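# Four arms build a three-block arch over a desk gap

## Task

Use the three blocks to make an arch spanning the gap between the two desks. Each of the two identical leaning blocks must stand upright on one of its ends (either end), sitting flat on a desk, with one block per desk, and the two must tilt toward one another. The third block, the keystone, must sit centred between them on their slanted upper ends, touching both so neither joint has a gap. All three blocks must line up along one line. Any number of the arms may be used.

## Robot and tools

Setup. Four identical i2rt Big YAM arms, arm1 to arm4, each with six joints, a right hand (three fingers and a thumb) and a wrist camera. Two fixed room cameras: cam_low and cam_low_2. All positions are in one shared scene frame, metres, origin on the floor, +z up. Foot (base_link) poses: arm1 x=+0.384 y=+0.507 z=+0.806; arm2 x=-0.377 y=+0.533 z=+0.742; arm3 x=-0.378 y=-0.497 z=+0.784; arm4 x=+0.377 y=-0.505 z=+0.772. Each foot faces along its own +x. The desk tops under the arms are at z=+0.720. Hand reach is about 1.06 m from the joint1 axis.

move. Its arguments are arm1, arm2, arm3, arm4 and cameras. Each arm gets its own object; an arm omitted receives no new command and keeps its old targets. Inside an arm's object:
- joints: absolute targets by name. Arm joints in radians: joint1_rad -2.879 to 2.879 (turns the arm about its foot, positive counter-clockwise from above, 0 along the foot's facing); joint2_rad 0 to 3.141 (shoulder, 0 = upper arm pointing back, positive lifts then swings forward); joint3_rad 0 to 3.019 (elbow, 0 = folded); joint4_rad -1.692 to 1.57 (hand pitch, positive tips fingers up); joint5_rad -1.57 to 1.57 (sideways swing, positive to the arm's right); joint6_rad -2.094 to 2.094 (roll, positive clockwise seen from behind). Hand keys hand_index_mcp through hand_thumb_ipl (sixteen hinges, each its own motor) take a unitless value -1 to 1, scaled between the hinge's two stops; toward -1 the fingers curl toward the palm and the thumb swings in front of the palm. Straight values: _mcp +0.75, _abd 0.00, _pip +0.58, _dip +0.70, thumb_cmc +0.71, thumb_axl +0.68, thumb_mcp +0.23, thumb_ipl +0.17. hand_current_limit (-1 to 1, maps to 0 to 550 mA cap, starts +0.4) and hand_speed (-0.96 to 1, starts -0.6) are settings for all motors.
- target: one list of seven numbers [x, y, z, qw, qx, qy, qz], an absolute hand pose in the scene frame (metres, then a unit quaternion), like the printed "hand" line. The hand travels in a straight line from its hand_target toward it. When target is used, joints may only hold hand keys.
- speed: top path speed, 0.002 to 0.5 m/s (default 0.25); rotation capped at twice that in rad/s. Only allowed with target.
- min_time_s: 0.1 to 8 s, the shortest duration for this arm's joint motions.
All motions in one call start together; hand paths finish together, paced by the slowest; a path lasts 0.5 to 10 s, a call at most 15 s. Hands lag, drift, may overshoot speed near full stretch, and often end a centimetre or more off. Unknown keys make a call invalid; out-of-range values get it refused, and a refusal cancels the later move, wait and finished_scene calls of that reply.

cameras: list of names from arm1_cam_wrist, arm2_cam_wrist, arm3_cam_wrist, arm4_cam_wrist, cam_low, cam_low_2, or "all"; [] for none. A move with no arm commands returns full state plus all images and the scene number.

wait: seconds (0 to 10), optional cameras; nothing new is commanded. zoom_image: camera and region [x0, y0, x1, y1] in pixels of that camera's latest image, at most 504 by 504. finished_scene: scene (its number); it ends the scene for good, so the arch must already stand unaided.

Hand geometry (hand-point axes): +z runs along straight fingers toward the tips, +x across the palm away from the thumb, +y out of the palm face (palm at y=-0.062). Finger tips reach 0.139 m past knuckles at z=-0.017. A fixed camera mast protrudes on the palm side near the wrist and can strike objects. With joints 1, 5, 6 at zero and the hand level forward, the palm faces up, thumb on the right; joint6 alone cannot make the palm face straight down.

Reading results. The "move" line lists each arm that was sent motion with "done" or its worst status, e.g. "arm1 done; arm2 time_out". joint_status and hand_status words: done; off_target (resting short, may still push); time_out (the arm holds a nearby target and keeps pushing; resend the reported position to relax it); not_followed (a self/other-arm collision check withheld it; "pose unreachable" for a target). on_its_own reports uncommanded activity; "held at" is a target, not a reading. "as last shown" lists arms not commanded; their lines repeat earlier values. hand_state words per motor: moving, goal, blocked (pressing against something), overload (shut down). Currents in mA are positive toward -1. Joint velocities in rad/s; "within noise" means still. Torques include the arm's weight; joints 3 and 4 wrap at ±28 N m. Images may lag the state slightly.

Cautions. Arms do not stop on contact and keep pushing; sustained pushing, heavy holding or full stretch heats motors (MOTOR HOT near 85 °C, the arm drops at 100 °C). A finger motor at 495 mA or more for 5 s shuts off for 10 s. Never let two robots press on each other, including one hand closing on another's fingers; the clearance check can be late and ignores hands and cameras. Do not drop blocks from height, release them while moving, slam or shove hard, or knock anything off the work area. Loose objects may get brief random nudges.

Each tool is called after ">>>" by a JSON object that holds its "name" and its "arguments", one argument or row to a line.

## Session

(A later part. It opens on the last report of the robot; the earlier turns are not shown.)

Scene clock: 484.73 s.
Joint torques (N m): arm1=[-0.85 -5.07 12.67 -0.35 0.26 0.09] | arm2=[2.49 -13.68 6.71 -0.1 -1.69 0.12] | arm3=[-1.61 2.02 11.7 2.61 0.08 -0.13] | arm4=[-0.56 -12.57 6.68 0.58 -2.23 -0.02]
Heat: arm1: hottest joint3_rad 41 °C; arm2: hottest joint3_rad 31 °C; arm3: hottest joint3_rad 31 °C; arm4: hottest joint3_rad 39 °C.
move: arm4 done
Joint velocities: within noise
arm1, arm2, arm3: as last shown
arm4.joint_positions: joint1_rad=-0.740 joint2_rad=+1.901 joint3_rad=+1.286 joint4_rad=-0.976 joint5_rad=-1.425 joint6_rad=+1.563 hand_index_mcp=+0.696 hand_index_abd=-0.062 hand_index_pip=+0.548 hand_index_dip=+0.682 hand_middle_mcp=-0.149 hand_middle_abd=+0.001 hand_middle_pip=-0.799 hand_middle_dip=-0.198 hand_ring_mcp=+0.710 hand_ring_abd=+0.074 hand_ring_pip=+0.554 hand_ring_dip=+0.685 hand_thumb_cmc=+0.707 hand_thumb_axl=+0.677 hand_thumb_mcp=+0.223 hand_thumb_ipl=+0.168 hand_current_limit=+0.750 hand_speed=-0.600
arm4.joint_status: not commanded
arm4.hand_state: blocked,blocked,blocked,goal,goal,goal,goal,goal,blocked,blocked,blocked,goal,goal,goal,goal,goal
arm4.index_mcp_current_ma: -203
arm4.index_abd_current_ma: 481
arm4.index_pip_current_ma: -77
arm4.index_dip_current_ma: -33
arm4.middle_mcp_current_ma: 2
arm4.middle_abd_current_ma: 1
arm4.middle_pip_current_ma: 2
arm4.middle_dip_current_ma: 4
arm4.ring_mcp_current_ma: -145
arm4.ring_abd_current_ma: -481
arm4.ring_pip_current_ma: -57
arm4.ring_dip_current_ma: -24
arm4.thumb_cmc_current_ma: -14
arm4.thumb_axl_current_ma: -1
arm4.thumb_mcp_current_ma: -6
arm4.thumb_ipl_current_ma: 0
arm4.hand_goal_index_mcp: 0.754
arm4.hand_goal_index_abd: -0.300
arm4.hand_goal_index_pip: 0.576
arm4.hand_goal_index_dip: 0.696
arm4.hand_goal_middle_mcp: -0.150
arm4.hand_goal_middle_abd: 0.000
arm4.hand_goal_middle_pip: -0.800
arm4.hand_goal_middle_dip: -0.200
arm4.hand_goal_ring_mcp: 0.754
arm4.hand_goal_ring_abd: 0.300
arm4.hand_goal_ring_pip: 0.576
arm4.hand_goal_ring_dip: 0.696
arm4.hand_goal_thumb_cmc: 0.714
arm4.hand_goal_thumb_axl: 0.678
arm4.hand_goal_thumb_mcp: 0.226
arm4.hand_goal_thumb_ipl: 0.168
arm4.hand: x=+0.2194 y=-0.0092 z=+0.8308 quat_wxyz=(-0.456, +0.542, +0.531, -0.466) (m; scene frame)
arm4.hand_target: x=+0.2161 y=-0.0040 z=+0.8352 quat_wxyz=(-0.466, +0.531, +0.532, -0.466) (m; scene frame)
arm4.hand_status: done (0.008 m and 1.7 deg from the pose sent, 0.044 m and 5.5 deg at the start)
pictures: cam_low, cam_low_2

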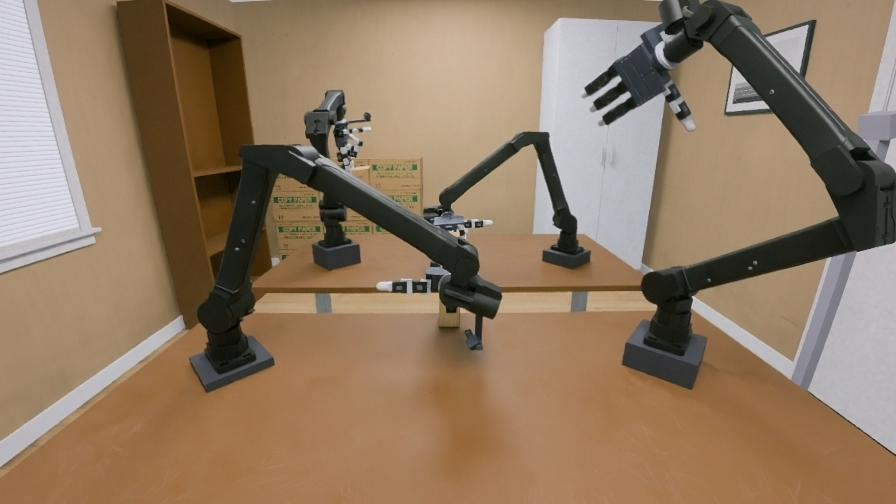

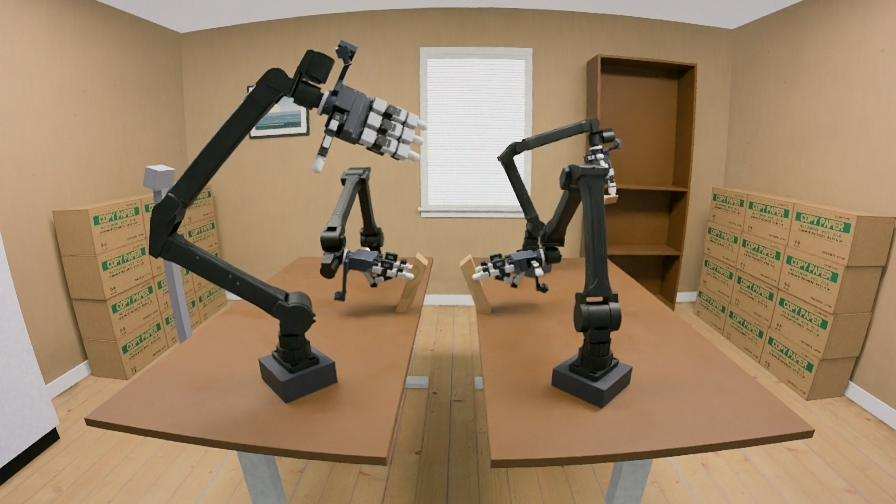

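>>> {"name": "zoom_image", "arguments": {
  "camera": "cam_low_2",
  "region": [390, 290, 426, 320]
}}

>>> {"name": "zoom_image", "arguments": {
  "camera": "cam_low_2",
  "region": [466, 290, 502, 320]
}}

>>> {"name": "zoom_image", "arguments": {
  "camera": "cam_low_2",
  "region": [405, 245, 441, 275]
}}

>>> {"name": "zoom_image", "arguments": {
  "camera": "cam_low_2",
  "region": [452, 245, 488, 275]
}}

Scaled by 14.000 from the camera's 896x504 image, which has a finer 1280x720 frame.

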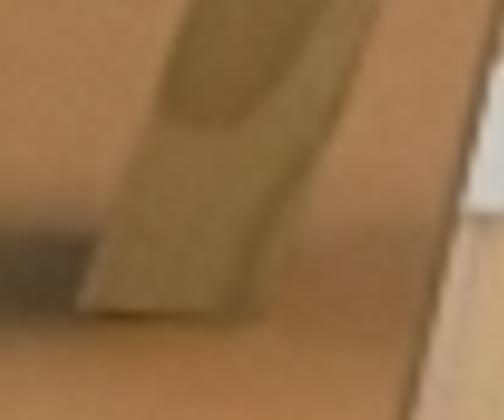

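Scaled by 14.000 from the camera's 896x504 image, which has a finer 1280x720 frame.

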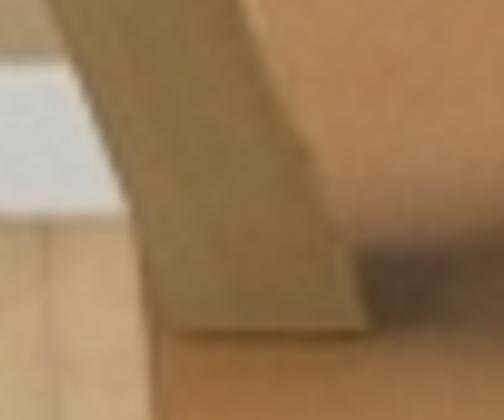

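Scaled by 14.000 from the camera's 896x504 image, which has a finer 1280x720 frame.

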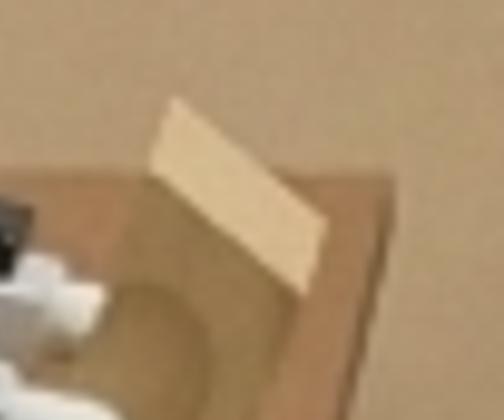

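Scaled by 14.000 from the camera's 896x504 image, which has a finer 1280x720 frame.

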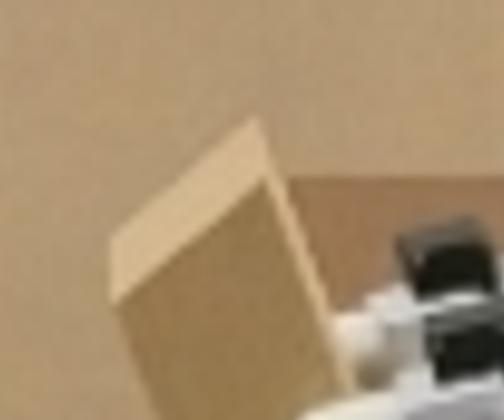

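>>> {"name": "move", "arguments": {
  "arm4": {"target": [0.232, -0.002, 0.91, 0.4662, -0.5316, -0.5316, 0.4662], "speed": 0.12}
}}

>>> {"name": "move", "arguments": {
  "arm4": {"target": [0.232, -0.002, 0.832, 0.4662, -0.5316, -0.5316, 0.4662], "speed": 0.08},
  "cameras": ["cam_low","cam_low_2"]
}}

>>> {"name": "zoom_image", "arguments": {
  "camera": "cam_low_2",
  "region": [390, 245, 500, 325]
}}

>>> {"name": "zoom_image", "arguments": {
  "camera": "cam_low_2",
  "region": [466, 290, 502, 320]
}}

>>> {"name": "zoom_image", "arguments": {
  "camera": "cam_low_2",
  "region": [452, 245, 488, 275]
}}

>>> {"name": "zoom_image", "arguments": {
  "camera": "cam_low",
  "region": [430, 205, 490, 260]
}}

Scene clock: 496.37 s.
Joint torques (N m): arm1=[-0.85 -4.84 12.6 -0.36 0.27 0.1] | arm2=[2.49 -13.74 6.72 -0.08 -1.69 0.12] | arm3=[-1.61 2.02 11.67 2.59 0.08 -0.13] | arm4=[-1.26 -12.98 10.54 -0.51 -2.4 -0.08]
Heat: arm1: hottest joint3_rad 41 °C; arm2: hottest joint3_rad 31 °C; arm3: hottest joint3_rad 31 °C; arm4: hottest joint3_rad 40 °C.
move: arm4 off_target
Joint velocities: within noise
arm1, arm2, arm3: as last shown
arm4.joint_positions: joint1_rad=-0.760 joint2_rad=+1.850 joint3_rad=+1.361 joint4_rad=-1.356 joint5_rad=-1.414 joint6_rad=+1.356 hand_index_mcp=+0.692 hand_index_abd=-0.062 hand_index_pip=+0.545 hand_index_dip=+0.681 hand_middle_mcp=-0.149 hand_middle_abd=+0.001 hand_middle_pip=-0.799 hand_middle_dip=-0.198 hand_ring_mcp=+0.709 hand_ring_abd=+0.074 hand_ring_pip=+0.554 hand_ring_dip=+0.685 hand_thumb_cmc=+0.707 hand_thumb_axl=+0.677 hand_thumb_mcp=+0.223 hand_thumb_ipl=+0.168 hand_current_limit=+0.750 hand_speed=-0.600
arm4.joint_status: not commanded
arm4.hand_state: blocked,blocked,blocked,goal,goal,goal,goal,goal,blocked,blocked,blocked,goal,goal,goal,goal,goal
arm4.index_mcp_current_ma: -220
arm4.index_abd_current_ma: 481
arm4.index_pip_current_ma: -86
arm4.index_dip_current_ma: -37
arm4.middle_mcp_current_ma: 2
arm4.middle_abd_current_ma: 1
arm4.middle_pip_current_ma: 2
arm4.middle_dip_current_ma: 4
arm4.ring_mcp_current_ma: -148
arm4.ring_abd_current_ma: -481
arm4.ring_pip_current_ma: -57
arm4.ring_dip_current_ma: -24
arm4.thumb_cmc_current_ma: -14
arm4.thumb_axl_current_ma: -1
arm4.thumb_mcp_current_ma: -6
arm4.thumb_ipl_current_ma: 0
arm4.hand_goal_index_mcp: 0.754
arm4.hand_goal_index_abd: -0.300
arm4.hand_goal_index_pip: 0.576
arm4.hand_goal_index_dip: 0.696
arm4.hand_goal_middle_mcp: -0.150
arm4.hand_goal_middle_abd: 0.000
arm4.hand_goal_middle_pip: -0.800
arm4.hand_goal_middle_dip: -0.200
arm4.hand_goal_ring_mcp: 0.754
arm4.hand_goal_ring_abd: 0.300
arm4.hand_goal_ring_pip: 0.576
arm4.hand_goal_ring_dip: 0.696
arm4.hand_goal_thumb_cmc: 0.714
arm4.hand_goal_thumb_axl: 0.678
arm4.hand_goal_thumb_mcp: 0.226
arm4.hand_goal_thumb_ipl: 0.168
arm4.hand: x=+0.2303 y=-0.0270 z=+0.8838 quat_wxyz=(-0.438, +0.551, +0.524, -0.480) (m; scene frame)
arm4.hand_target: x=+0.2323 y=-0.0040 z=+0.9105 quat_wxyz=(-0.467, +0.533, +0.531, -0.465) (m; scene frame)
arm4.hand_status: off_target (0.036 m and 4.3 deg from the pose sent, 0.081 m and 1.7 deg at the start)
pictures: none

Scene clock: 498.07 s.
Joint torques (N m): arm1=[-0.91 -4.84 12.68 -0.34 0.27 0.08] | arm2=[2.43 -13.74 6.74 -0.09 -1.69 0.12] | arm3=[-1.61 1.96 11.69 2.62 0.07 -0.12] | arm4=[-0.79 -12.92 6.3 0.42 -2.01 -0.07]
Heat: arm1: hottest joint3_rad 41 °C; arm2: hottest joint3_rad 31 °C; arm3: hottest joint3_rad 31 °C; arm4: hottest joint3_rad 39 °C.
move: arm4 done
Joint velocities: within noise
arm1.joint_positions: joint1_rad=+2.489 joint2_rad=+1.111 joint3_rad=+1.467 joint4_rad=-1.671 joint5_rad=+0.075 joint6_rad=+1.637 hand_index_mcp=+0.753 hand_index_abd=-0.064 hand_index_pip=+0.575 hand_index_dip=+0.696 hand_middle_mcp=-0.145 hand_middle_abd=+0.001 hand_middle_pip=-0.798 hand_middle_dip=-0.197 hand_ring_mcp=+0.763 hand_ring_abd=+0.055 hand_ring_pip=+0.580 hand_ring_dip=+0.696 hand_thumb_cmc=-0.567 hand_thumb_axl=+0.677 hand_thumb_mcp=+0.224 hand_thumb_ipl=+0.168 hand_current_limit=+0.750 hand_speed=-0.600
arm1.joint_status: not commanded
arm1.hand_state: goal,blocked,goal,goal,goal,goal,goal,goal,goal,blocked,goal,goal,goal,goal,goal,goal
arm1.index_mcp_current_ma: 0
arm1.index_abd_current_ma: 481
arm1.index_pip_current_ma: 0
arm1.index_dip_current_ma: 0
arm1.middle_mcp_current_ma: 4
arm1.middle_abd_current_ma: 0
arm1.middle_pip_current_ma: 1
arm1.middle_dip_current_ma: 2
arm1.ring_mcp_current_ma: 10
arm1.ring_abd_current_ma: -481
arm1.ring_pip_current_ma: 2
arm1.ring_dip_current_ma: 0
arm1.thumb_cmc_current_ma: 2
arm1.thumb_axl_current_ma: 0
arm1.thumb_mcp_current_ma: -2
arm1.thumb_ipl_current_ma: 0
arm1.hand_goal_index_mcp: 0.754
arm1.hand_goal_index_abd: -0.300
arm1.hand_goal_index_pip: 0.576
arm1.hand_goal_index_dip: 0.696
arm1.hand_goal_middle_mcp: -0.150
arm1.hand_goal_middle_abd: 0.000
arm1.hand_goal_middle_pip: -0.800
arm1.hand_goal_middle_dip: -0.200
arm1.hand_goal_ring_mcp: 0.754
arm1.hand_goal_ring_abd: 0.300
arm1.hand_goal_ring_pip: 0.576
arm1.hand_goal_ring_dip: 0.696
arm1.hand_goal_thumb_cmc: -0.570
arm1.hand_goal_thumb_axl: 0.678
arm1.hand_goal_thumb_mcp: 0.226
arm1.hand_goal_thumb_ipl: 0.168
arm1.hand: x=+0.6983 y=+0.4398 z=+1.1982 quat_wxyz=(+0.027, +0.991, +0.010, +0.129) (m; scene frame)
arm1.hand_target: x=+0.6995 y=+0.4399 z=+1.2186 quat_wxyz=(+0.023, +0.988, +0.001, +0.153) (m; scene frame)
arm1.hand_status: not commanded
arm2.joint_positions: joint1_rad=-0.850 joint2_rad=+1.965 joint3_rad=+1.441 joint4_rad=-1.377 joint5_rad=-1.430 joint6_rad=+1.226 hand_index_mcp=+0.723 hand_index_abd=-0.054 hand_index_pip=+0.563 hand_index_dip=+0.689 hand_middle_mcp=-0.148 hand_middle_abd=+0.001 hand_middle_pip=-0.798 hand_middle_dip=-0.197 hand_ring_mcp=+0.709 hand_ring_abd=+0.074 hand_ring_pip=+0.556 hand_ring_dip=+0.686 hand_thumb_cmc=+0.707 hand_thumb_axl=+0.677 hand_thumb_mcp=+0.223 hand_thumb_ipl=+0.168 hand_current_limit=+0.750 hand_speed=-0.600
arm2.joint_status: not commanded
arm2.hand_state: blocked,blocked,goal,goal,goal,goal,goal,goal,blocked,blocked,blocked,goal,goal,goal,goal,goal
arm2.index_mcp_current_ma: -82
arm2.index_abd_current_ma: 481
arm2.index_pip_current_ma: -25
arm2.index_dip_current_ma: -10
arm2.middle_mcp_current_ma: 2
arm2.middle_abd_current_ma: 0
arm2.middle_pip_current_ma: 2
arm2.middle_dip_current_ma: 3
arm2.ring_mcp_current_ma: -132
arm2.ring_abd_current_ma: -481
arm2.ring_pip_current_ma: -43
arm2.ring_dip_current_ma: -18
arm2.thumb_cmc_current_ma: -12
arm2.thumb_axl_current_ma: -1
arm2.thumb_mcp_current_ma: -6
arm2.thumb_ipl_current_ma: 0
arm2.hand_goal_index_mcp: 0.754
arm2.hand_goal_index_abd: -0.300
arm2.hand_goal_index_pip: 0.576
arm2.hand_goal_index_dip: 0.696
arm2.hand_goal_middle_mcp: -0.150
arm2.hand_goal_middle_abd: 0.000
arm2.hand_goal_middle_pip: -0.800
arm2.hand_goal_middle_dip: -0.200
arm2.hand_goal_ring_mcp: 0.754
arm2.hand_goal_ring_abd: 0.300
arm2.hand_goal_ring_pip: 0.576
arm2.hand_goal_ring_dip: 0.696
arm2.hand_goal_thumb_cmc: 0.714
arm2.hand_goal_thumb_axl: 0.678
arm2.hand_goal_thumb_mcp: 0.226
arm2.hand_goal_thumb_ipl: 0.168
arm2.hand: x=-0.2397 y=+0.0199 z=+0.8320 quat_wxyz=(-0.459, +0.539, -0.527, +0.469) (m; scene frame)
arm2.hand_target: x=-0.2380 y=+0.0221 z=+0.8252 quat_wxyz=(-0.467, +0.532, -0.531, +0.466) (m; scene frame)
arm2.hand_status: not commanded
arm3.joint_positions: joint1_rad=-0.486 joint2_rad=+0.616 joint3_rad=+1.393 joint4_rad=-1.200 joint5_rad=-0.022 joint6_rad=+1.102 hand_index_mcp=+0.755 hand_index_abd=+0.001 hand_index_pip=+0.577 hand_index_dip=+0.696 hand_middle_mcp=+0.755 hand_middle_abd=+0.001 hand_middle_pip=+0.577 hand_middle_dip=+0.696 hand_ring_mcp=+0.755 hand_ring_abd=+0.001 hand_ring_pip=+0.577 hand_ring_dip=+0.696 hand_thumb_cmc=+0.715 hand_thumb_axl=+0.677 hand_thumb_mcp=+0.226 hand_thumb_ipl=+0.168 hand_current_limit=+0.400 hand_speed=-0.600
arm3.joint_status: not commanded
arm3.hand_state: goal,goal,goal,goal,goal,goal,goal,goal,goal,goal,goal,goal,goal,goal,goal,goal
arm3.index_mcp_current_ma: 0
arm3.index_abd_current_ma: 0
arm3.index_pip_current_ma: 0
arm3.index_dip_current_ma: 0
arm3.middle_mcp_current_ma: 0
arm3.middle_abd_current_ma: 0
arm3.middle_pip_current_ma: 0
arm3.middle_dip_current_ma: 0
arm3.ring_mcp_current_ma: 0
arm3.ring_abd_current_ma: 0
arm3.ring_pip_current_ma: 0
arm3.ring_dip_current_ma: 0
arm3.thumb_cmc_current_ma: 0
arm3.thumb_axl_current_ma: 0
arm3.thumb_mcp_current_ma: 0
arm3.thumb_ipl_current_ma: 0
arm3.hand_goal_index_mcp: 0.754
arm3.hand_goal_index_abd: 0.000
arm3.hand_goal_index_pip: 0.576
arm3.hand_goal_index_dip: 0.696
arm3.hand_goal_middle_mcp: 0.754
arm3.hand_goal_middle_abd: 0.000
arm3.hand_goal_middle_pip: 0.576
arm3.hand_goal_middle_dip: 0.696
arm3.hand_goal_ring_mcp: 0.754
arm3.hand_goal_ring_abd: 0.000
arm3.hand_goal_ring_pip: 0.576
arm3.hand_goal_ring_dip: 0.696
arm3.hand_goal_thumb_cmc: 0.714
arm3.hand_goal_thumb_axl: 0.678
arm3.hand_goal_thumb_mcp: 0.226
arm3.hand_goal_thumb_ipl: 0.168
arm3.hand: x=-0.1076 y=-0.4854 z=+1.3707 quat_wxyz=(+0.023, +0.767, +0.340, +0.543) (m; scene frame)
arm3.hand_target: x=-0.1111 y=-0.4866 z=+1.3818 quat_wxyz=(+0.024, +0.761, +0.337, +0.553) (m; scene frame)
arm3.hand_status: not commanded
arm4.joint_positions: joint1_rad=-0.761 joint2_rad=+1.949 joint3_rad=+1.353 joint4_rad=-1.222 joint5_rad=-1.425 joint6_rad=+1.331 hand_index_mcp=+0.697 hand_index_abd=-0.062 hand_index_pip=+0.548 hand_index_dip=+0.681 hand_middle_mcp=-0.149 hand_middle_abd=+0.001 hand_middle_pip=-0.799 hand_middle_dip=-0.198 hand_ring_mcp=+0.709 hand_ring_abd=+0.074 hand_ring_pip=+0.553 hand_ring_dip=+0.685 hand_thumb_cmc=+0.707 hand_thumb_axl=+0.677 hand_thumb_mcp=+0.223 hand_thumb_ipl=+0.168 hand_current_limit=+0.750 hand_speed=-0.600
arm4.joint_status: not commanded
arm4.hand_state: blocked,blocked,blocked,goal,goal,goal,goal,goal,blocked,blocked,blocked,goal,goal,goal,goal,goal
arm4.index_mcp_current_ma: -202
arm4.index_abd_current_ma: 481
arm4.index_pip_current_ma: -77
arm4.index_dip_current_ma: -37
arm4.middle_mcp_current_ma: 1
arm4.middle_abd_current_ma: 1
arm4.middle_pip_current_ma: 2
arm4.middle_dip_current_ma: 4
arm4.ring_mcp_current_ma: -149
arm4.ring_abd_current_ma: -481
arm4.ring_pip_current_ma: -59
arm4.ring_dip_current_ma: -25
arm4.thumb_cmc_current_ma: -15
arm4.thumb_axl_current_ma: -1
arm4.thumb_mcp_current_ma: -6
arm4.thumb_ipl_current_ma: 0
arm4.hand_goal_index_mcp: 0.754
arm4.hand_goal_index_abd: -0.300
arm4.hand_goal_index_pip: 0.576
arm4.hand_goal_index_dip: 0.696
arm4.hand_goal_middle_mcp: -0.150
arm4.hand_goal_middle_abd: 0.000
arm4.hand_goal_middle_pip: -0.800
arm4.hand_goal_middle_dip: -0.200
arm4.hand_goal_ring_mcp: 0.754
arm4.hand_goal_ring_abd: 0.300
arm4.hand_goal_ring_pip: 0.576
arm4.hand_goal_ring_dip: 0.696
arm4.hand_goal_thumb_cmc: 0.714
arm4.hand_goal_thumb_axl: 0.678
arm4.hand_goal_thumb_mcp: 0.226
arm4.hand_goal_thumb_ipl: 0.168
arm4.hand: x=+0.2302 y=-0.0076 z=+0.8298 quat_wxyz=(-0.454, +0.537, +0.534, -0.469) (m; scene frame)
arm4.hand_target: x=+0.2322 y=-0.0021 z=+0.8320 quat_wxyz=(-0.466, +0.532, +0.532, -0.466) (m; scene frame)
arm4.hand_status: done (0.006 m and 1.5 deg from the pose sent, 0.057 m and 4.3 deg at the start)
pictures: cam_low, cam_low_2

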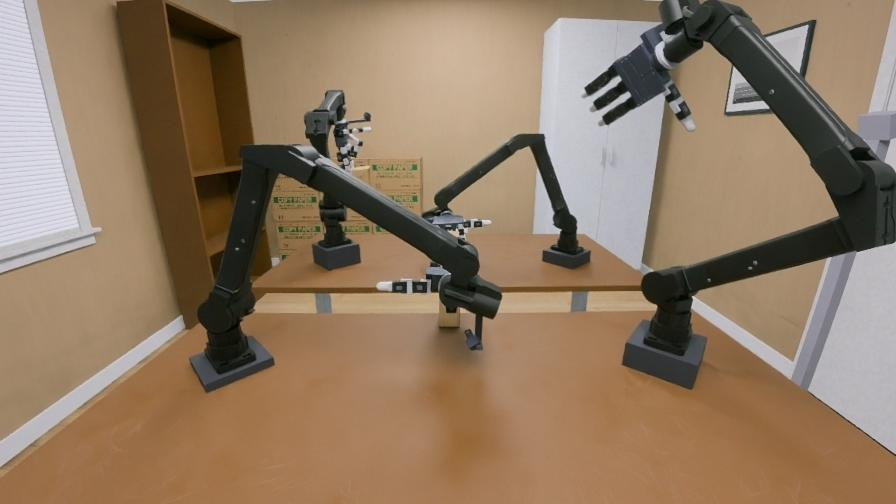

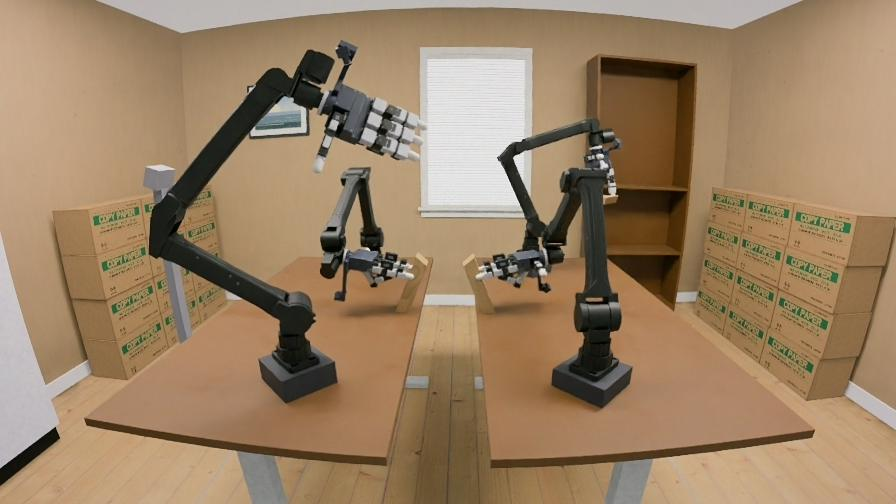

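Scaled by 4.582 from the camera's 896x504 image, which has a finer 1280x720 frame.

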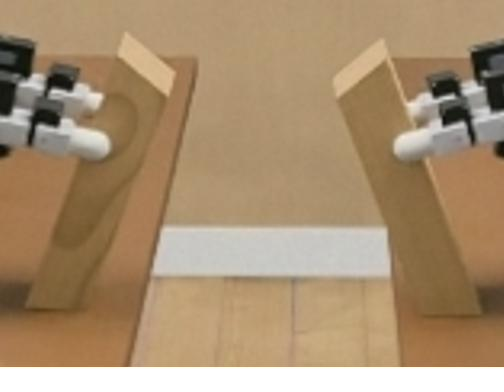

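Scaled by 14.000 from the camera's 896x504 image, which has a finer 1280x720 frame.

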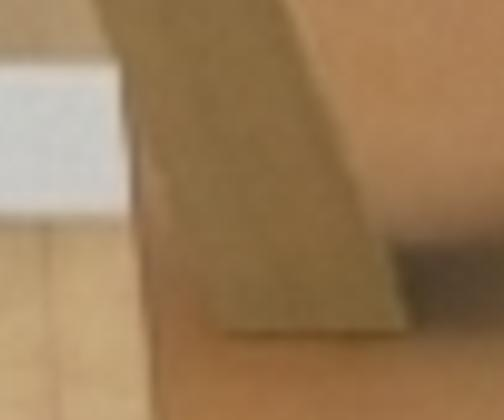

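Scaled by 14.000 from the camera's 896x504 image, which has a finer 1280x720 frame.

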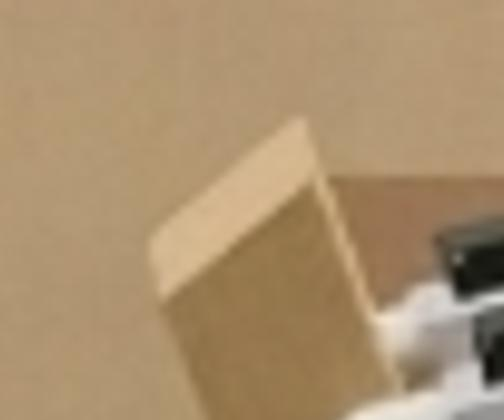

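Scaled by 8.400 from the camera's 896x504 image, which has a finer 1280x720 frame.

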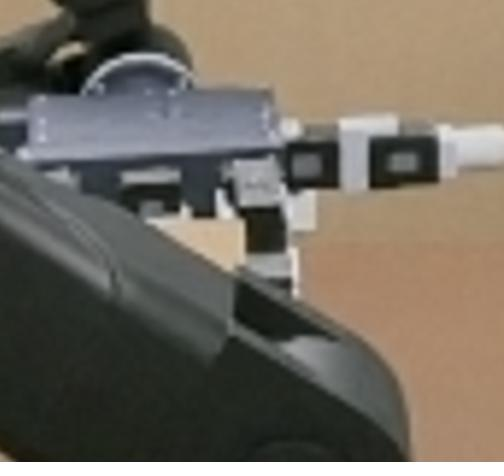

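>>> {"name": "move", "arguments": {
  "arm1": {"joints": {"joint1_rad": 0.05, "joint6_rad": 0.79}, "min_time_s": 6},
  "cameras": ["cam_low","cam_low_2"]
}}

Scene clock: 518.37 s.
Joint torques (N m): arm1=[-1.2 -5.07 12.72 -0.2 0.29 -0.15] | arm2=[2.43 -13.74 6.71 -0.08 -1.69 0.12] | arm3=[-1.67 1.96 11.69 2.61 0.08 -0.13] | arm4=[-0.91 -12.81 6.22 0.32 -2 -0.05]
Heat: arm1: hottest joint3_rad 42 °C; arm2: hottest joint3_rad 31 °C; arm3: hottest joint3_rad 31 °C; arm4: hottest joint3_rad 39 °C.
move: arm1 done
Joint velocities: within noise
arm1.joint_positions: joint1_rad=+0.055 joint2_rad=+1.111 joint3_rad=+1.467 joint4_rad=-1.671 joint5_rad=+0.073 joint6_rad=+0.805 hand_index_mcp=+0.753 hand_index_abd=-0.064 hand_index_pip=+0.575 hand_index_dip=+0.696 hand_middle_mcp=-0.145 hand_middle_abd=+0.001 hand_middle_pip=-0.798 hand_middle_dip=-0.197 hand_ring_mcp=+0.763 hand_ring_abd=+0.055 hand_ring_pip=+0.580 hand_ring_dip=+0.696 hand_thumb_cmc=-0.567 hand_thumb_axl=+0.677 hand_thumb_mcp=+0.224 hand_thumb_ipl=+0.168 hand_current_limit=+0.750 hand_speed=-0.600
arm1.joint_status: all done
arm1.hand_state: goal,blocked,goal,goal,goal,goal,goal,goal,goal,blocked,goal,goal,goal,goal,goal,goal
arm1.index_mcp_current_ma: 0
arm1.index_abd_current_ma: 481
arm1.index_pip_current_ma: 0
arm1.index_dip_current_ma: 0
arm1.middle_mcp_current_ma: 4
arm1.middle_abd_current_ma: 0
arm1.middle_pip_current_ma: 1
arm1.middle_dip_current_ma: 2
arm1.ring_mcp_current_ma: 10
arm1.ring_abd_current_ma: -481
arm1.ring_pip_current_ma: 2
arm1.ring_dip_current_ma: 0
arm1.thumb_cmc_current_ma: 2
arm1.thumb_axl_current_ma: 0
arm1.thumb_mcp_current_ma: -2
arm1.thumb_ipl_current_ma: 0
arm1.hand_goal_index_mcp: 0.754
arm1.hand_goal_index_abd: -0.300
arm1.hand_goal_index_pip: 0.576
arm1.hand_goal_index_dip: 0.696
arm1.hand_goal_middle_mcp: -0.150
arm1.hand_goal_middle_abd: 0.000
arm1.hand_goal_middle_pip: -0.800
arm1.hand_goal_middle_dip: -0.200
arm1.hand_goal_ring_mcp: 0.754
arm1.hand_goal_ring_abd: 0.300
arm1.hand_goal_ring_pip: 0.576
arm1.hand_goal_ring_dip: 0.696
arm1.hand_goal_thumb_cmc: -0.570
arm1.hand_goal_thumb_axl: 0.678
arm1.hand_goal_thumb_mcp: 0.226
arm1.hand_goal_thumb_ipl: 0.168
arm1.hand: x=+0.0596 y=+0.2991 z=+1.2164 quat_wxyz=(+0.129, +0.697, -0.704, -0.034) (m; scene frame)
arm1.hand_target: x=+0.0570 y=+0.2988 z=+1.2409 quat_wxyz=(+0.152, +0.697, -0.699, -0.036) (m; scene frame)
arm1.hand_status: not commanded
arm2, arm3, arm4: as last shown
arm4.joint_positions: joint1_rad=-0.761 joint2_rad=+1.949 joint3_rad=+1.353 joint4_rad=-1.221 joint5_rad=-1.425 joint6_rad=+1.331 hand_index_mcp=+0.697 hand_index_abd=-0.062 hand_index_pip=+0.548 hand_index_dip=+0.681 hand_middle_mcp=-0.149 hand_middle_abd=+0.001 hand_middle_pip=-0.799 hand_middle_dip=-0.198 hand_ring_mcp=+0.709 hand_ring_abd=+0.074 hand_ring_pip=+0.553 hand_ring_dip=+0.685 hand_thumb_cmc=+0.707 hand_thumb_axl=+0.677 hand_thumb_mcp=+0.223 hand_thumb_ipl=+0.168 hand_current_limit=+0.750 hand_speed=-0.600
arm4.index_mcp_current_ma: -201
arm4.index_pip_current_ma: -76
arm4.hand: x=+0.2302 y=-0.0075 z=+0.8298 quat_wxyz=(-0.455, +0.537, +0.534, -0.469) (m; scene frame)
pictures: cam_low, cam_low_2

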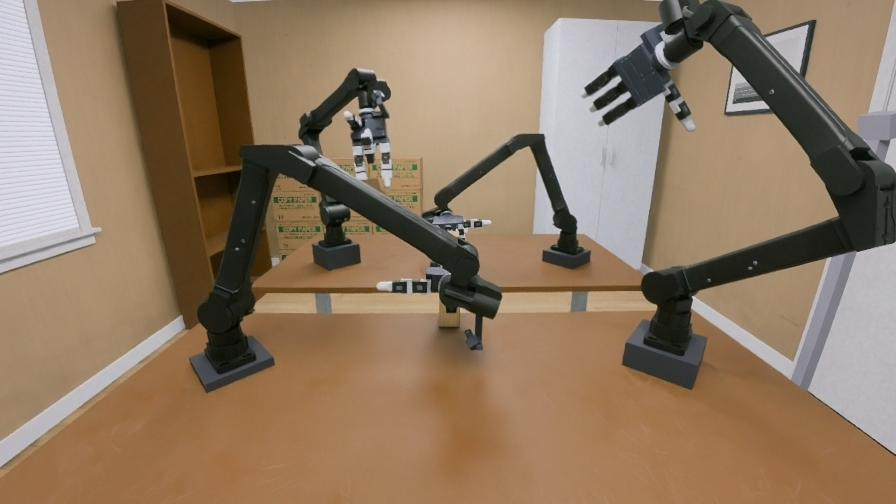

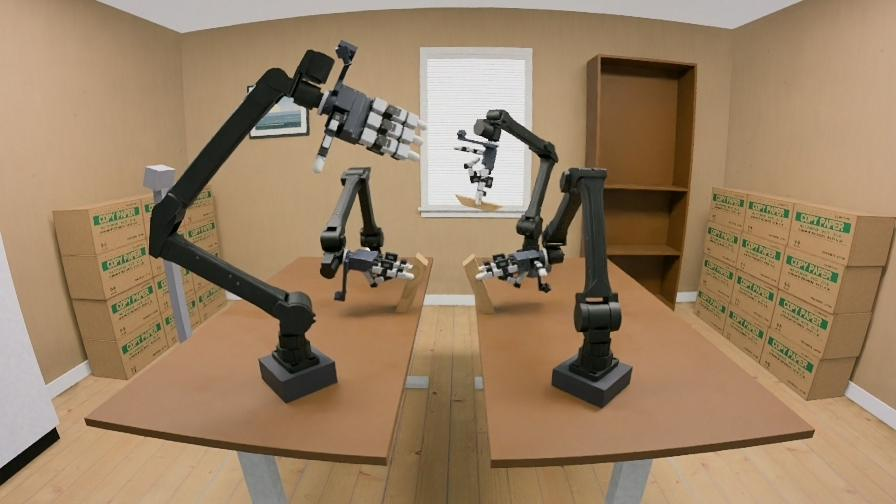

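>>> {"name": "move", "arguments": {
  "arm1": {"target": [-0.086, 0.033, 1.21, 0, 0.7071, -0.7071, 0], "speed": 0.12},
  "cameras": ["cam_low","cam_low_2"]
}}

>>> {"name": "zoom_image", "arguments": {
  "camera": "cam_low_2",
  "region": [390, 190, 510, 320]
}}

>>> {"name": "zoom_image", "arguments": {
  "camera": "cam_low",
  "region": [400, 150, 500, 260]
}}

Scene clock: 524.07 s.
Joint torques (N m): arm1=[-0.44 -18.08 14.23 -0.14 0.19 0.07] | arm2=[2.43 -13.74 6.72 -0.1 -1.69 0.12] | arm3=[-1.61 1.96 11.7 2.61 0.08 -0.13] | arm4=[-0.97 -12.98 6.22 0.31 -2.01 -0.05]
Heat: arm1: hottest joint3_rad 42 °C; arm2: hottest joint3_rad 31 °C; arm3: hottest joint3_rad 31 °C; arm4: hottest joint3_rad 39 °C.
move: arm1 off_target
Joint velocities: within noise
arm1.joint_positions: joint1_rad=+0.167 joint2_rad=+1.892 joint3_rad=+2.217 joint4_rad=-1.673 joint5_rad=+0.049 joint6_rad=+0.864 hand_index_mcp=+0.754 hand_index_abd=-0.064 hand_index_pip=+0.575 hand_index_dip=+0.696 hand_middle_mcp=-0.145 hand_middle_abd=+0.001 hand_middle_pip=-0.798 hand_middle_dip=-0.197 hand_ring_mcp=+0.763 hand_ring_abd=+0.055 hand_ring_pip=+0.580 hand_ring_dip=+0.696 hand_thumb_cmc=-0.567 hand_thumb_axl=+0.677 hand_thumb_mcp=+0.224 hand_thumb_ipl=+0.168 hand_current_limit=+0.750 hand_speed=-0.600
arm1.joint_status: not commanded
arm1.hand_state: goal,blocked,goal,goal,goal,goal,goal,goal,goal,blocked,goal,goal,goal,goal,goal,goal
arm1.index_mcp_current_ma: 0
arm1.index_abd_current_ma: 481
arm1.index_pip_current_ma: 0
arm1.index_dip_current_ma: 0
arm1.middle_mcp_current_ma: 4
arm1.middle_abd_current_ma: 0
arm1.middle_pip_current_ma: 1
arm1.middle_dip_current_ma: 2
arm1.ring_mcp_current_ma: 10
arm1.ring_abd_current_ma: -481
arm1.ring_pip_current_ma: 2
arm1.ring_dip_current_ma: 0
arm1.thumb_cmc_current_ma: 2
arm1.thumb_axl_current_ma: 0
arm1.thumb_mcp_current_ma: -2
arm1.thumb_ipl_current_ma: 0
arm1.hand_goal_index_mcp: 0.754
arm1.hand_goal_index_abd: -0.300
arm1.hand_goal_index_pip: 0.576
arm1.hand_goal_index_dip: 0.696
arm1.hand_goal_middle_mcp: -0.150
arm1.hand_goal_middle_abd: 0.000
arm1.hand_goal_middle_pip: -0.800
arm1.hand_goal_middle_dip: -0.200
arm1.hand_goal_ring_mcp: 0.754
arm1.hand_goal_ring_abd: 0.300
arm1.hand_goal_ring_pip: 0.576
arm1.hand_goal_ring_dip: 0.696
arm1.hand_goal_thumb_cmc: -0.570
arm1.hand_goal_thumb_axl: 0.678
arm1.hand_goal_thumb_mcp: 0.226
arm1.hand_goal_thumb_ipl: 0.168
arm1.hand: x=-0.0872 y=+0.0383 z=+1.1674 quat_wxyz=(+0.113, +0.719, -0.686, -0.013) (m; scene frame)
arm1.hand_target: x=-0.0844 y=+0.0352 z=+1.2087 quat_wxyz=(+0.153, +0.713, -0.684, -0.007) (m; scene frame)
arm1.hand_status: off_target (0.043 m and 13.4 deg from the pose sent, 0.303 m and 15.3 deg at the start; a joint's target at an end of its range on 103 of 104 steps)
arm2, arm3, arm4: as last shown
pictures: cam_low, cam_low_2

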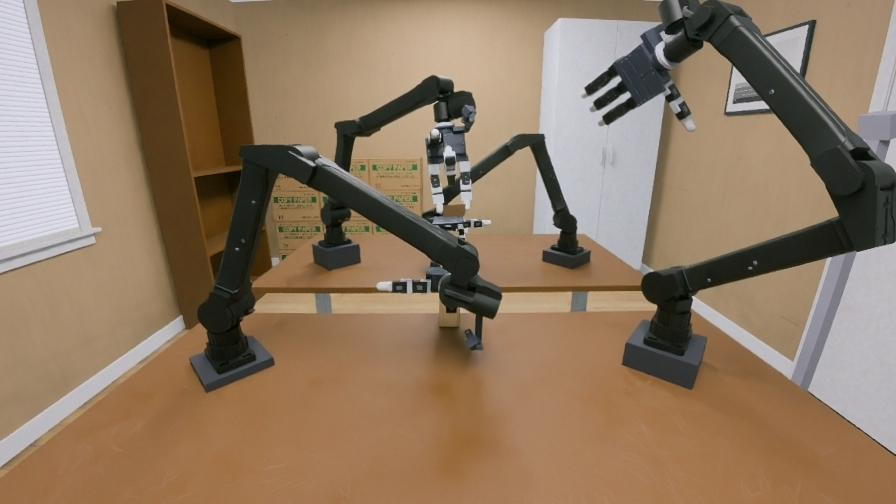

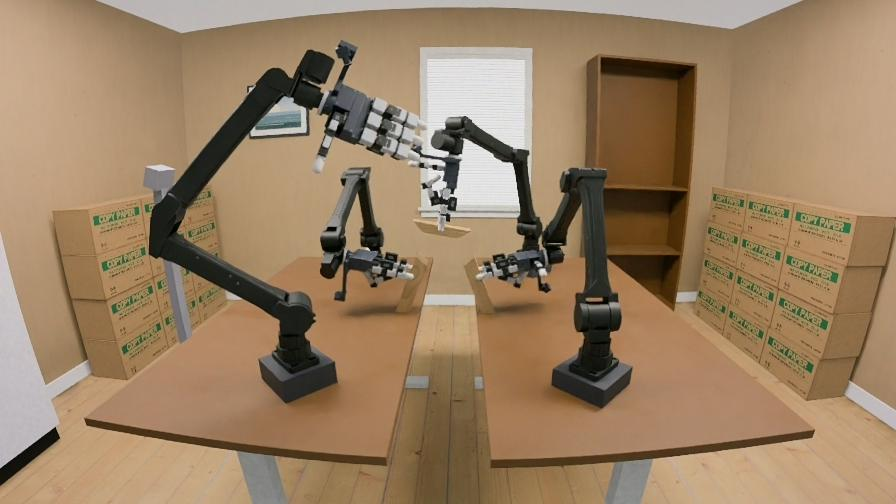

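Scaled by 3.877 from the camera's 896x504 image, which has a finer 1280x720 frame.

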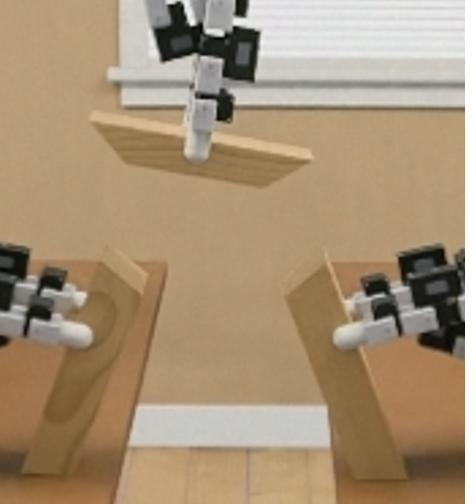

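Scaled by 4.582 from the camera's 896x504 image, which has a finer 1280x720 frame.

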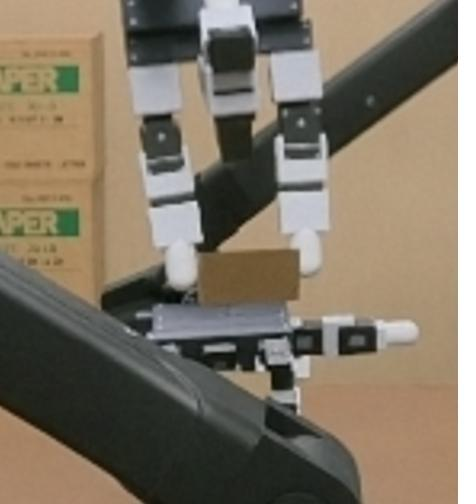

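>>> {"name": "move", "arguments": {
  "arm1": {"target": [-0.086, 0.034, 1.11, 0, 0.7071, -0.7071, 0], "speed": 0.1},
  "cameras": ["cam_low","cam_low_2"]
}}

>>> {"name": "zoom_image", "arguments": {
  "camera": "cam_low_2",
  "region": [390, 210, 500, 320]
}}

>>> {"name": "zoom_image", "arguments": {
  "camera": "cam_low",
  "region": [400, 170, 500, 280]
}}

Scene clock: 535.40 s.
Joint torques (N m): arm1=[-0.79 -19.14 9.16 -0.44 0.14 0.12] | arm2=[2.49 -13.74 6.71 -0.1 -1.69 0.12] | arm3=[-1.67 1.96 11.67 2.61 0.08 -0.13] | arm4=[-0.85 -12.92 6.16 0.32 -2.01 -0.07]
Heat: arm1: hottest joint3_rad 44 °C; arm2: hottest joint3_rad 31 °C; arm3: hottest joint3_rad 31 °C; arm4: hottest joint3_rad 39 °C.
move: arm1 off_target
Joint velocities: within noise
arm1.joint_positions: joint1_rad=+0.167 joint2_rad=+1.964 joint3_rad=+2.166 joint4_rad=-1.673 joint5_rad=+0.019 joint6_rad=+0.885 hand_index_mcp=+0.754 hand_index_abd=-0.064 hand_index_pip=+0.575 hand_index_dip=+0.696 hand_middle_mcp=-0.145 hand_middle_abd=+0.001 hand_middle_pip=-0.798 hand_middle_dip=-0.197 hand_ring_mcp=+0.763 hand_ring_abd=+0.055 hand_ring_pip=+0.580 hand_ring_dip=+0.696 hand_thumb_cmc=-0.567 hand_thumb_axl=+0.677 hand_thumb_mcp=+0.224 hand_thumb_ipl=+0.168 hand_current_limit=+0.750 hand_speed=-0.600
arm1.joint_status: not commanded
arm1.hand_state: goal,blocked,goal,goal,goal,goal,goal,goal,goal,blocked,goal,goal,goal,goal,goal,goal
arm1.index_mcp_current_ma: 0
arm1.index_abd_current_ma: 481
arm1.index_pip_current_ma: 0
arm1.index_dip_current_ma: 0
arm1.middle_mcp_current_ma: 4
arm1.middle_abd_current_ma: 0
arm1.middle_pip_current_ma: 1
arm1.middle_dip_current_ma: 2
arm1.ring_mcp_current_ma: 10
arm1.ring_abd_current_ma: -481
arm1.ring_pip_current_ma: 2
arm1.ring_dip_current_ma: 0
arm1.thumb_cmc_current_ma: 2
arm1.thumb_axl_current_ma: 0
arm1.thumb_mcp_current_ma: -2
arm1.thumb_ipl_current_ma: 0
arm1.hand_goal_index_mcp: 0.754
arm1.hand_goal_index_abd: -0.300
arm1.hand_goal_index_pip: 0.576
arm1.hand_goal_index_dip: 0.696
arm1.hand_goal_middle_mcp: -0.150
arm1.hand_goal_middle_abd: 0.000
arm1.hand_goal_middle_pip: -0.800
arm1.hand_goal_middle_dip: -0.200
arm1.hand_goal_ring_mcp: 0.754
arm1.hand_goal_ring_abd: 0.300
arm1.hand_goal_ring_pip: 0.576
arm1.hand_goal_ring_dip: 0.696
arm1.hand_goal_thumb_cmc: -0.570
arm1.hand_goal_thumb_axl: 0.678
arm1.hand_goal_thumb_mcp: 0.226
arm1.hand_goal_thumb_ipl: 0.168
arm1.hand: x=-0.0873 y=+0.0310 z=+1.0959 quat_wxyz=(+0.051, +0.716, -0.696, -0.004) (m; scene frame)
arm1.hand_target: x=-0.0858 y=+0.0343 z=+1.1094 quat_wxyz=(+0.061, +0.711, -0.701, -0.002) (m; scene frame)
arm1.hand_status: off_target (0.014 m and 6.1 deg from the pose sent, 0.058 m and 13.4 deg at the start; a joint's target at an end of its range on 62 of 64 steps)
arm2, arm3, arm4: as last shown
pictures: cam_low, cam_low_2

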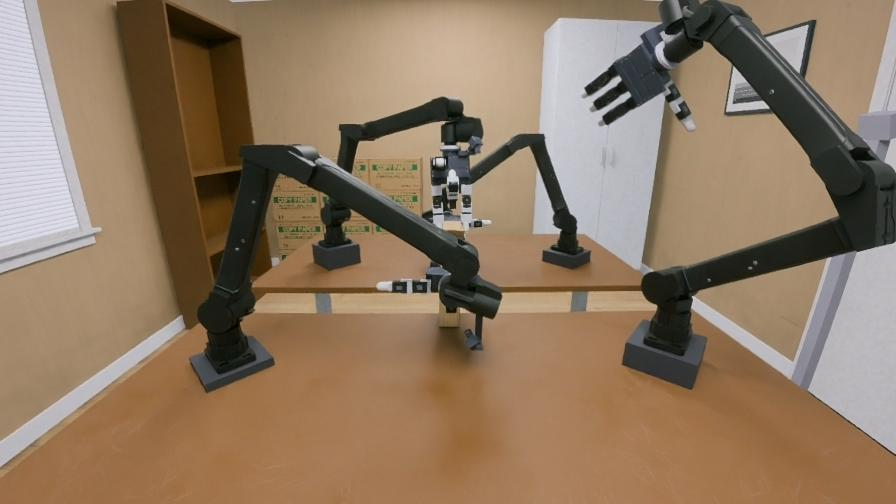

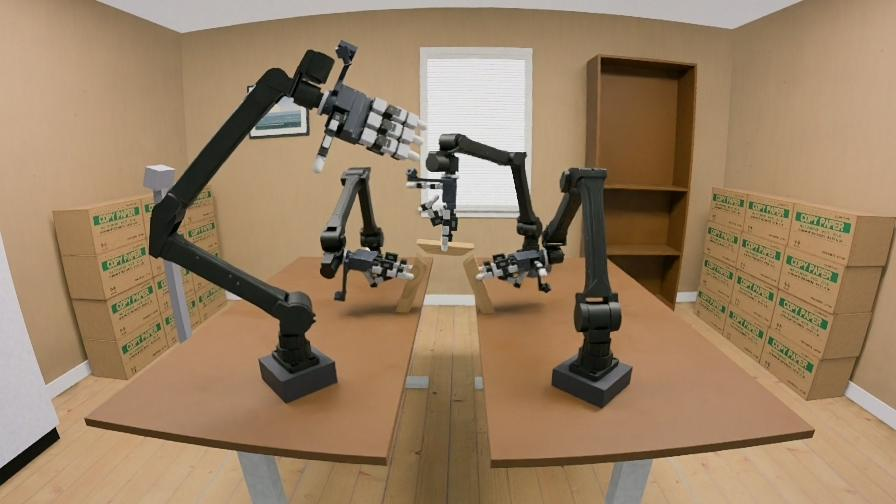

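Scaled by 4.582 from the camera's 896x504 image, which has a finer 1280x720 frame.

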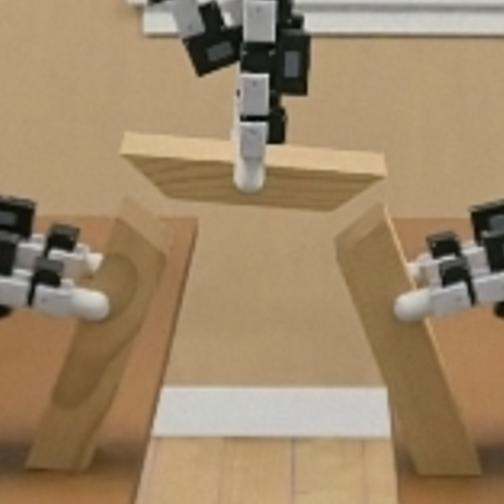

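Scaled by 4.582 from the camera's 896x504 image, which has a finer 1280x720 frame.

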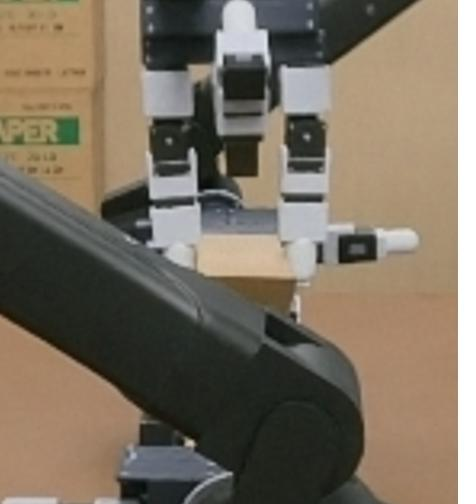

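>>> {"name": "move", "arguments": {
  "arm1": {"target": [-0.093, 0.040, 1.072, 0, 0.7071, -0.7071, 0], "speed": 0.06},
  "cameras": ["cam_low","cam_low_2"]
}}

>>> {"name": "zoom_image", "arguments": {
  "camera": "cam_low_2",
  "region": [400, 230, 490, 320]
}}

>>> {"name": "zoom_image", "arguments": {
  "camera": "cam_low",
  "region": [420, 200, 490, 270]
}}

Scene clock: 544.30 s.
Joint torques (N m): arm1=[-1.2 -19.19 8.95 -0.59 0.13 0.06] | arm2=[2.49 -13.74 6.71 -0.09 -1.69 0.12] | arm3=[-1.67 2.02 11.67 2.62 0.08 -0.13] | arm4=[-0.97 -12.86 6.19 0.23 -2 -0.06]
Heat: arm1: hottest joint3_rad 43 °C; arm2: hottest joint3_rad 31 °C; arm3: hottest joint3_rad 31 °C; arm4: hottest joint3_rad 38 °C.
move: arm1 off_target
Joint velocities: within noise
arm1.joint_positions: joint1_rad=+0.156 joint2_rad=+1.998 joint3_rad=+2.136 joint4_rad=-1.673 joint5_rad=+0.008 joint6_rad=+0.885 hand_index_mcp=+0.751 hand_index_abd=-0.064 hand_index_pip=+0.575 hand_index_dip=+0.696 hand_middle_mcp=-0.145 hand_middle_abd=+0.001 hand_middle_pip=-0.798 hand_middle_dip=-0.197 hand_ring_mcp=+0.760 hand_ring_abd=+0.055 hand_ring_pip=+0.580 hand_ring_dip=+0.696 hand_thumb_cmc=-0.568 hand_thumb_axl=+0.677 hand_thumb_mcp=+0.224 hand_thumb_ipl=+0.168 hand_current_limit=+0.750 hand_speed=-0.600
arm1.joint_status: not commanded
arm1.hand_state: goal,blocked,goal,goal,goal,goal,goal,goal,goal,blocked,goal,goal,goal,goal,goal,goal
arm1.index_mcp_current_ma: -2
arm1.index_abd_current_ma: 481
arm1.index_pip_current_ma: 0
arm1.index_dip_current_ma: 0
arm1.middle_mcp_current_ma: 4
arm1.middle_abd_current_ma: 0
arm1.middle_pip_current_ma: 1
arm1.middle_dip_current_ma: 2
arm1.ring_mcp_current_ma: 6
arm1.ring_abd_current_ma: -481
arm1.ring_pip_current_ma: 2
arm1.ring_dip_current_ma: 0
arm1.thumb_cmc_current_ma: 1
arm1.thumb_axl_current_ma: 0
arm1.thumb_mcp_current_ma: -2
arm1.thumb_ipl_current_ma: 0
arm1.hand_goal_index_mcp: 0.754
arm1.hand_goal_index_abd: -0.300
arm1.hand_goal_index_pip: 0.576
arm1.hand_goal_index_dip: 0.696
arm1.hand_goal_middle_mcp: -0.150
arm1.hand_goal_middle_abd: 0.000
arm1.hand_goal_middle_pip: -0.800
arm1.hand_goal_middle_dip: -0.200
arm1.hand_goal_ring_mcp: 0.754
arm1.hand_goal_ring_abd: 0.300
arm1.hand_goal_ring_pip: 0.576
arm1.hand_goal_ring_dip: 0.696
arm1.hand_goal_thumb_cmc: -0.570
arm1.hand_goal_thumb_axl: 0.678
arm1.hand_goal_thumb_mcp: 0.226
arm1.hand_goal_thumb_ipl: 0.168
arm1.hand: x=-0.0904 y=+0.0353 z=+1.0606 quat_wxyz=(+0.019, +0.714, -0.700, -0.003) (m; scene frame)
arm1.hand_target: x=-0.0927 y=+0.0403 z=+1.0715 quat_wxyz=(+0.027, +0.709, -0.705, -0.001) (m; scene frame)
arm1.hand_status: off_target (0.013 m and 2.4 deg from the pose sent, 0.026 m and 6.1 deg at the start; a joint's target at an end of its range on 47 of 47 steps)
arm2, arm3, arm4: as last shown
pictures: cam_low, cam_low_2

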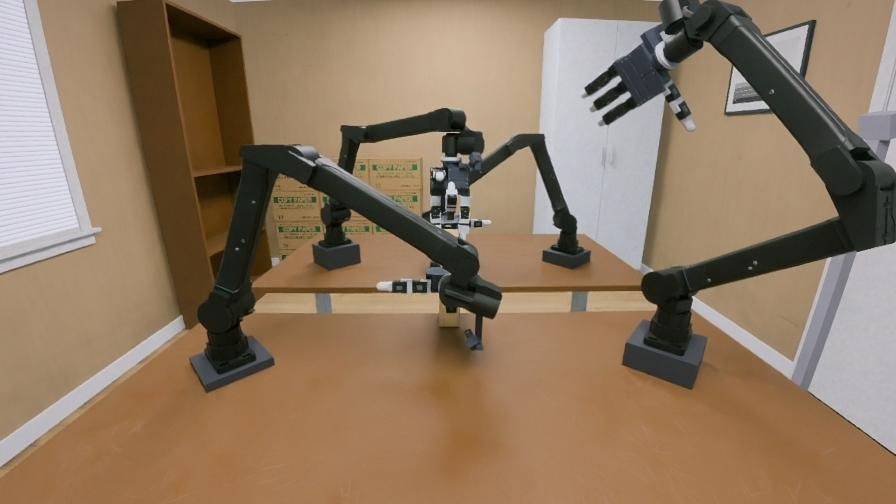

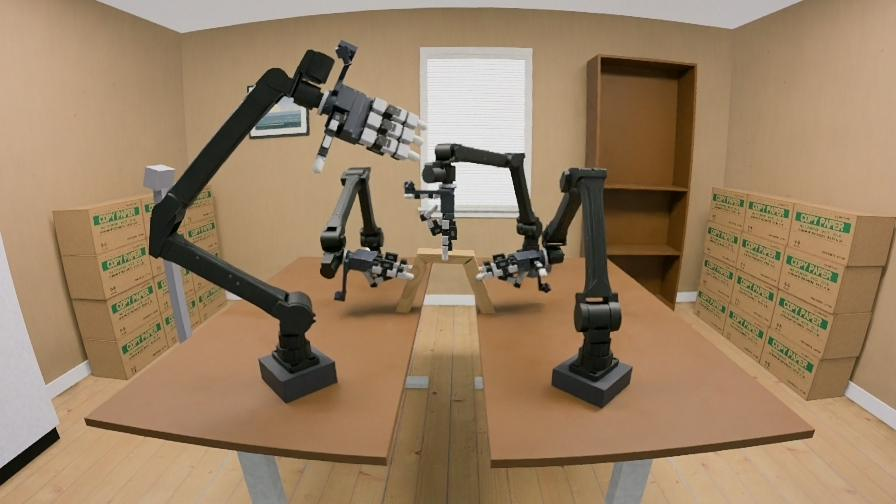

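Scaled by 5.600 from the camera's 896x504 image, which has a finer 1280x720 frame.

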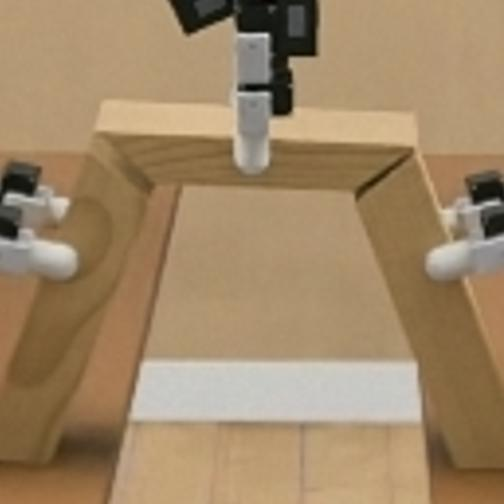

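Scaled by 7.200 from the camera's 896x504 image, which has a finer 1280x720 frame.

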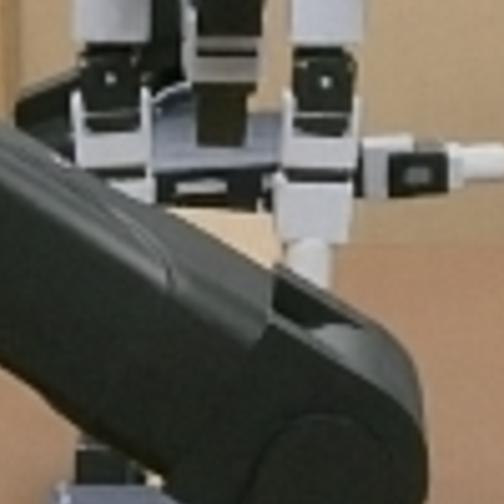

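>>> {"name": "zoom_image", "arguments": {
  "camera": "cam_low_2",
  "region": [410, 240, 446, 276]
}}

>>> {"name": "zoom_image", "arguments": {
  "camera": "cam_low_2",
  "region": [446, 240, 482, 276]
}}

Scaled by 14.000 from the camera's 896x504 image, which has a finer 1280x720 frame.

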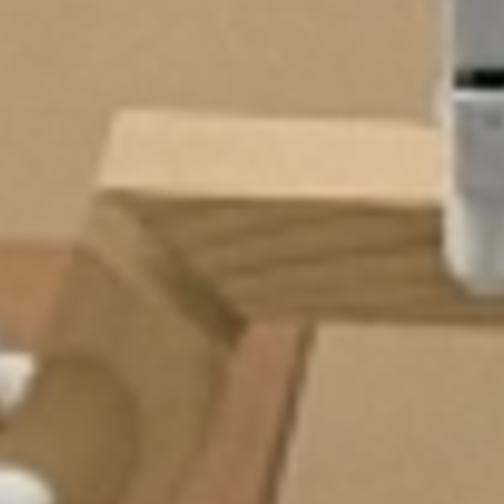

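Scaled by 14.000 from the camera's 896x504 image, which has a finer 1280x720 frame.

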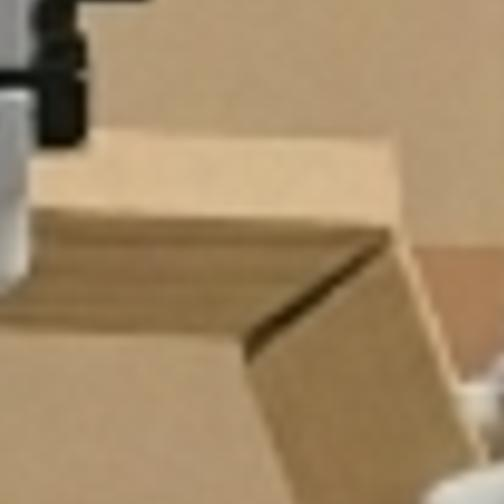

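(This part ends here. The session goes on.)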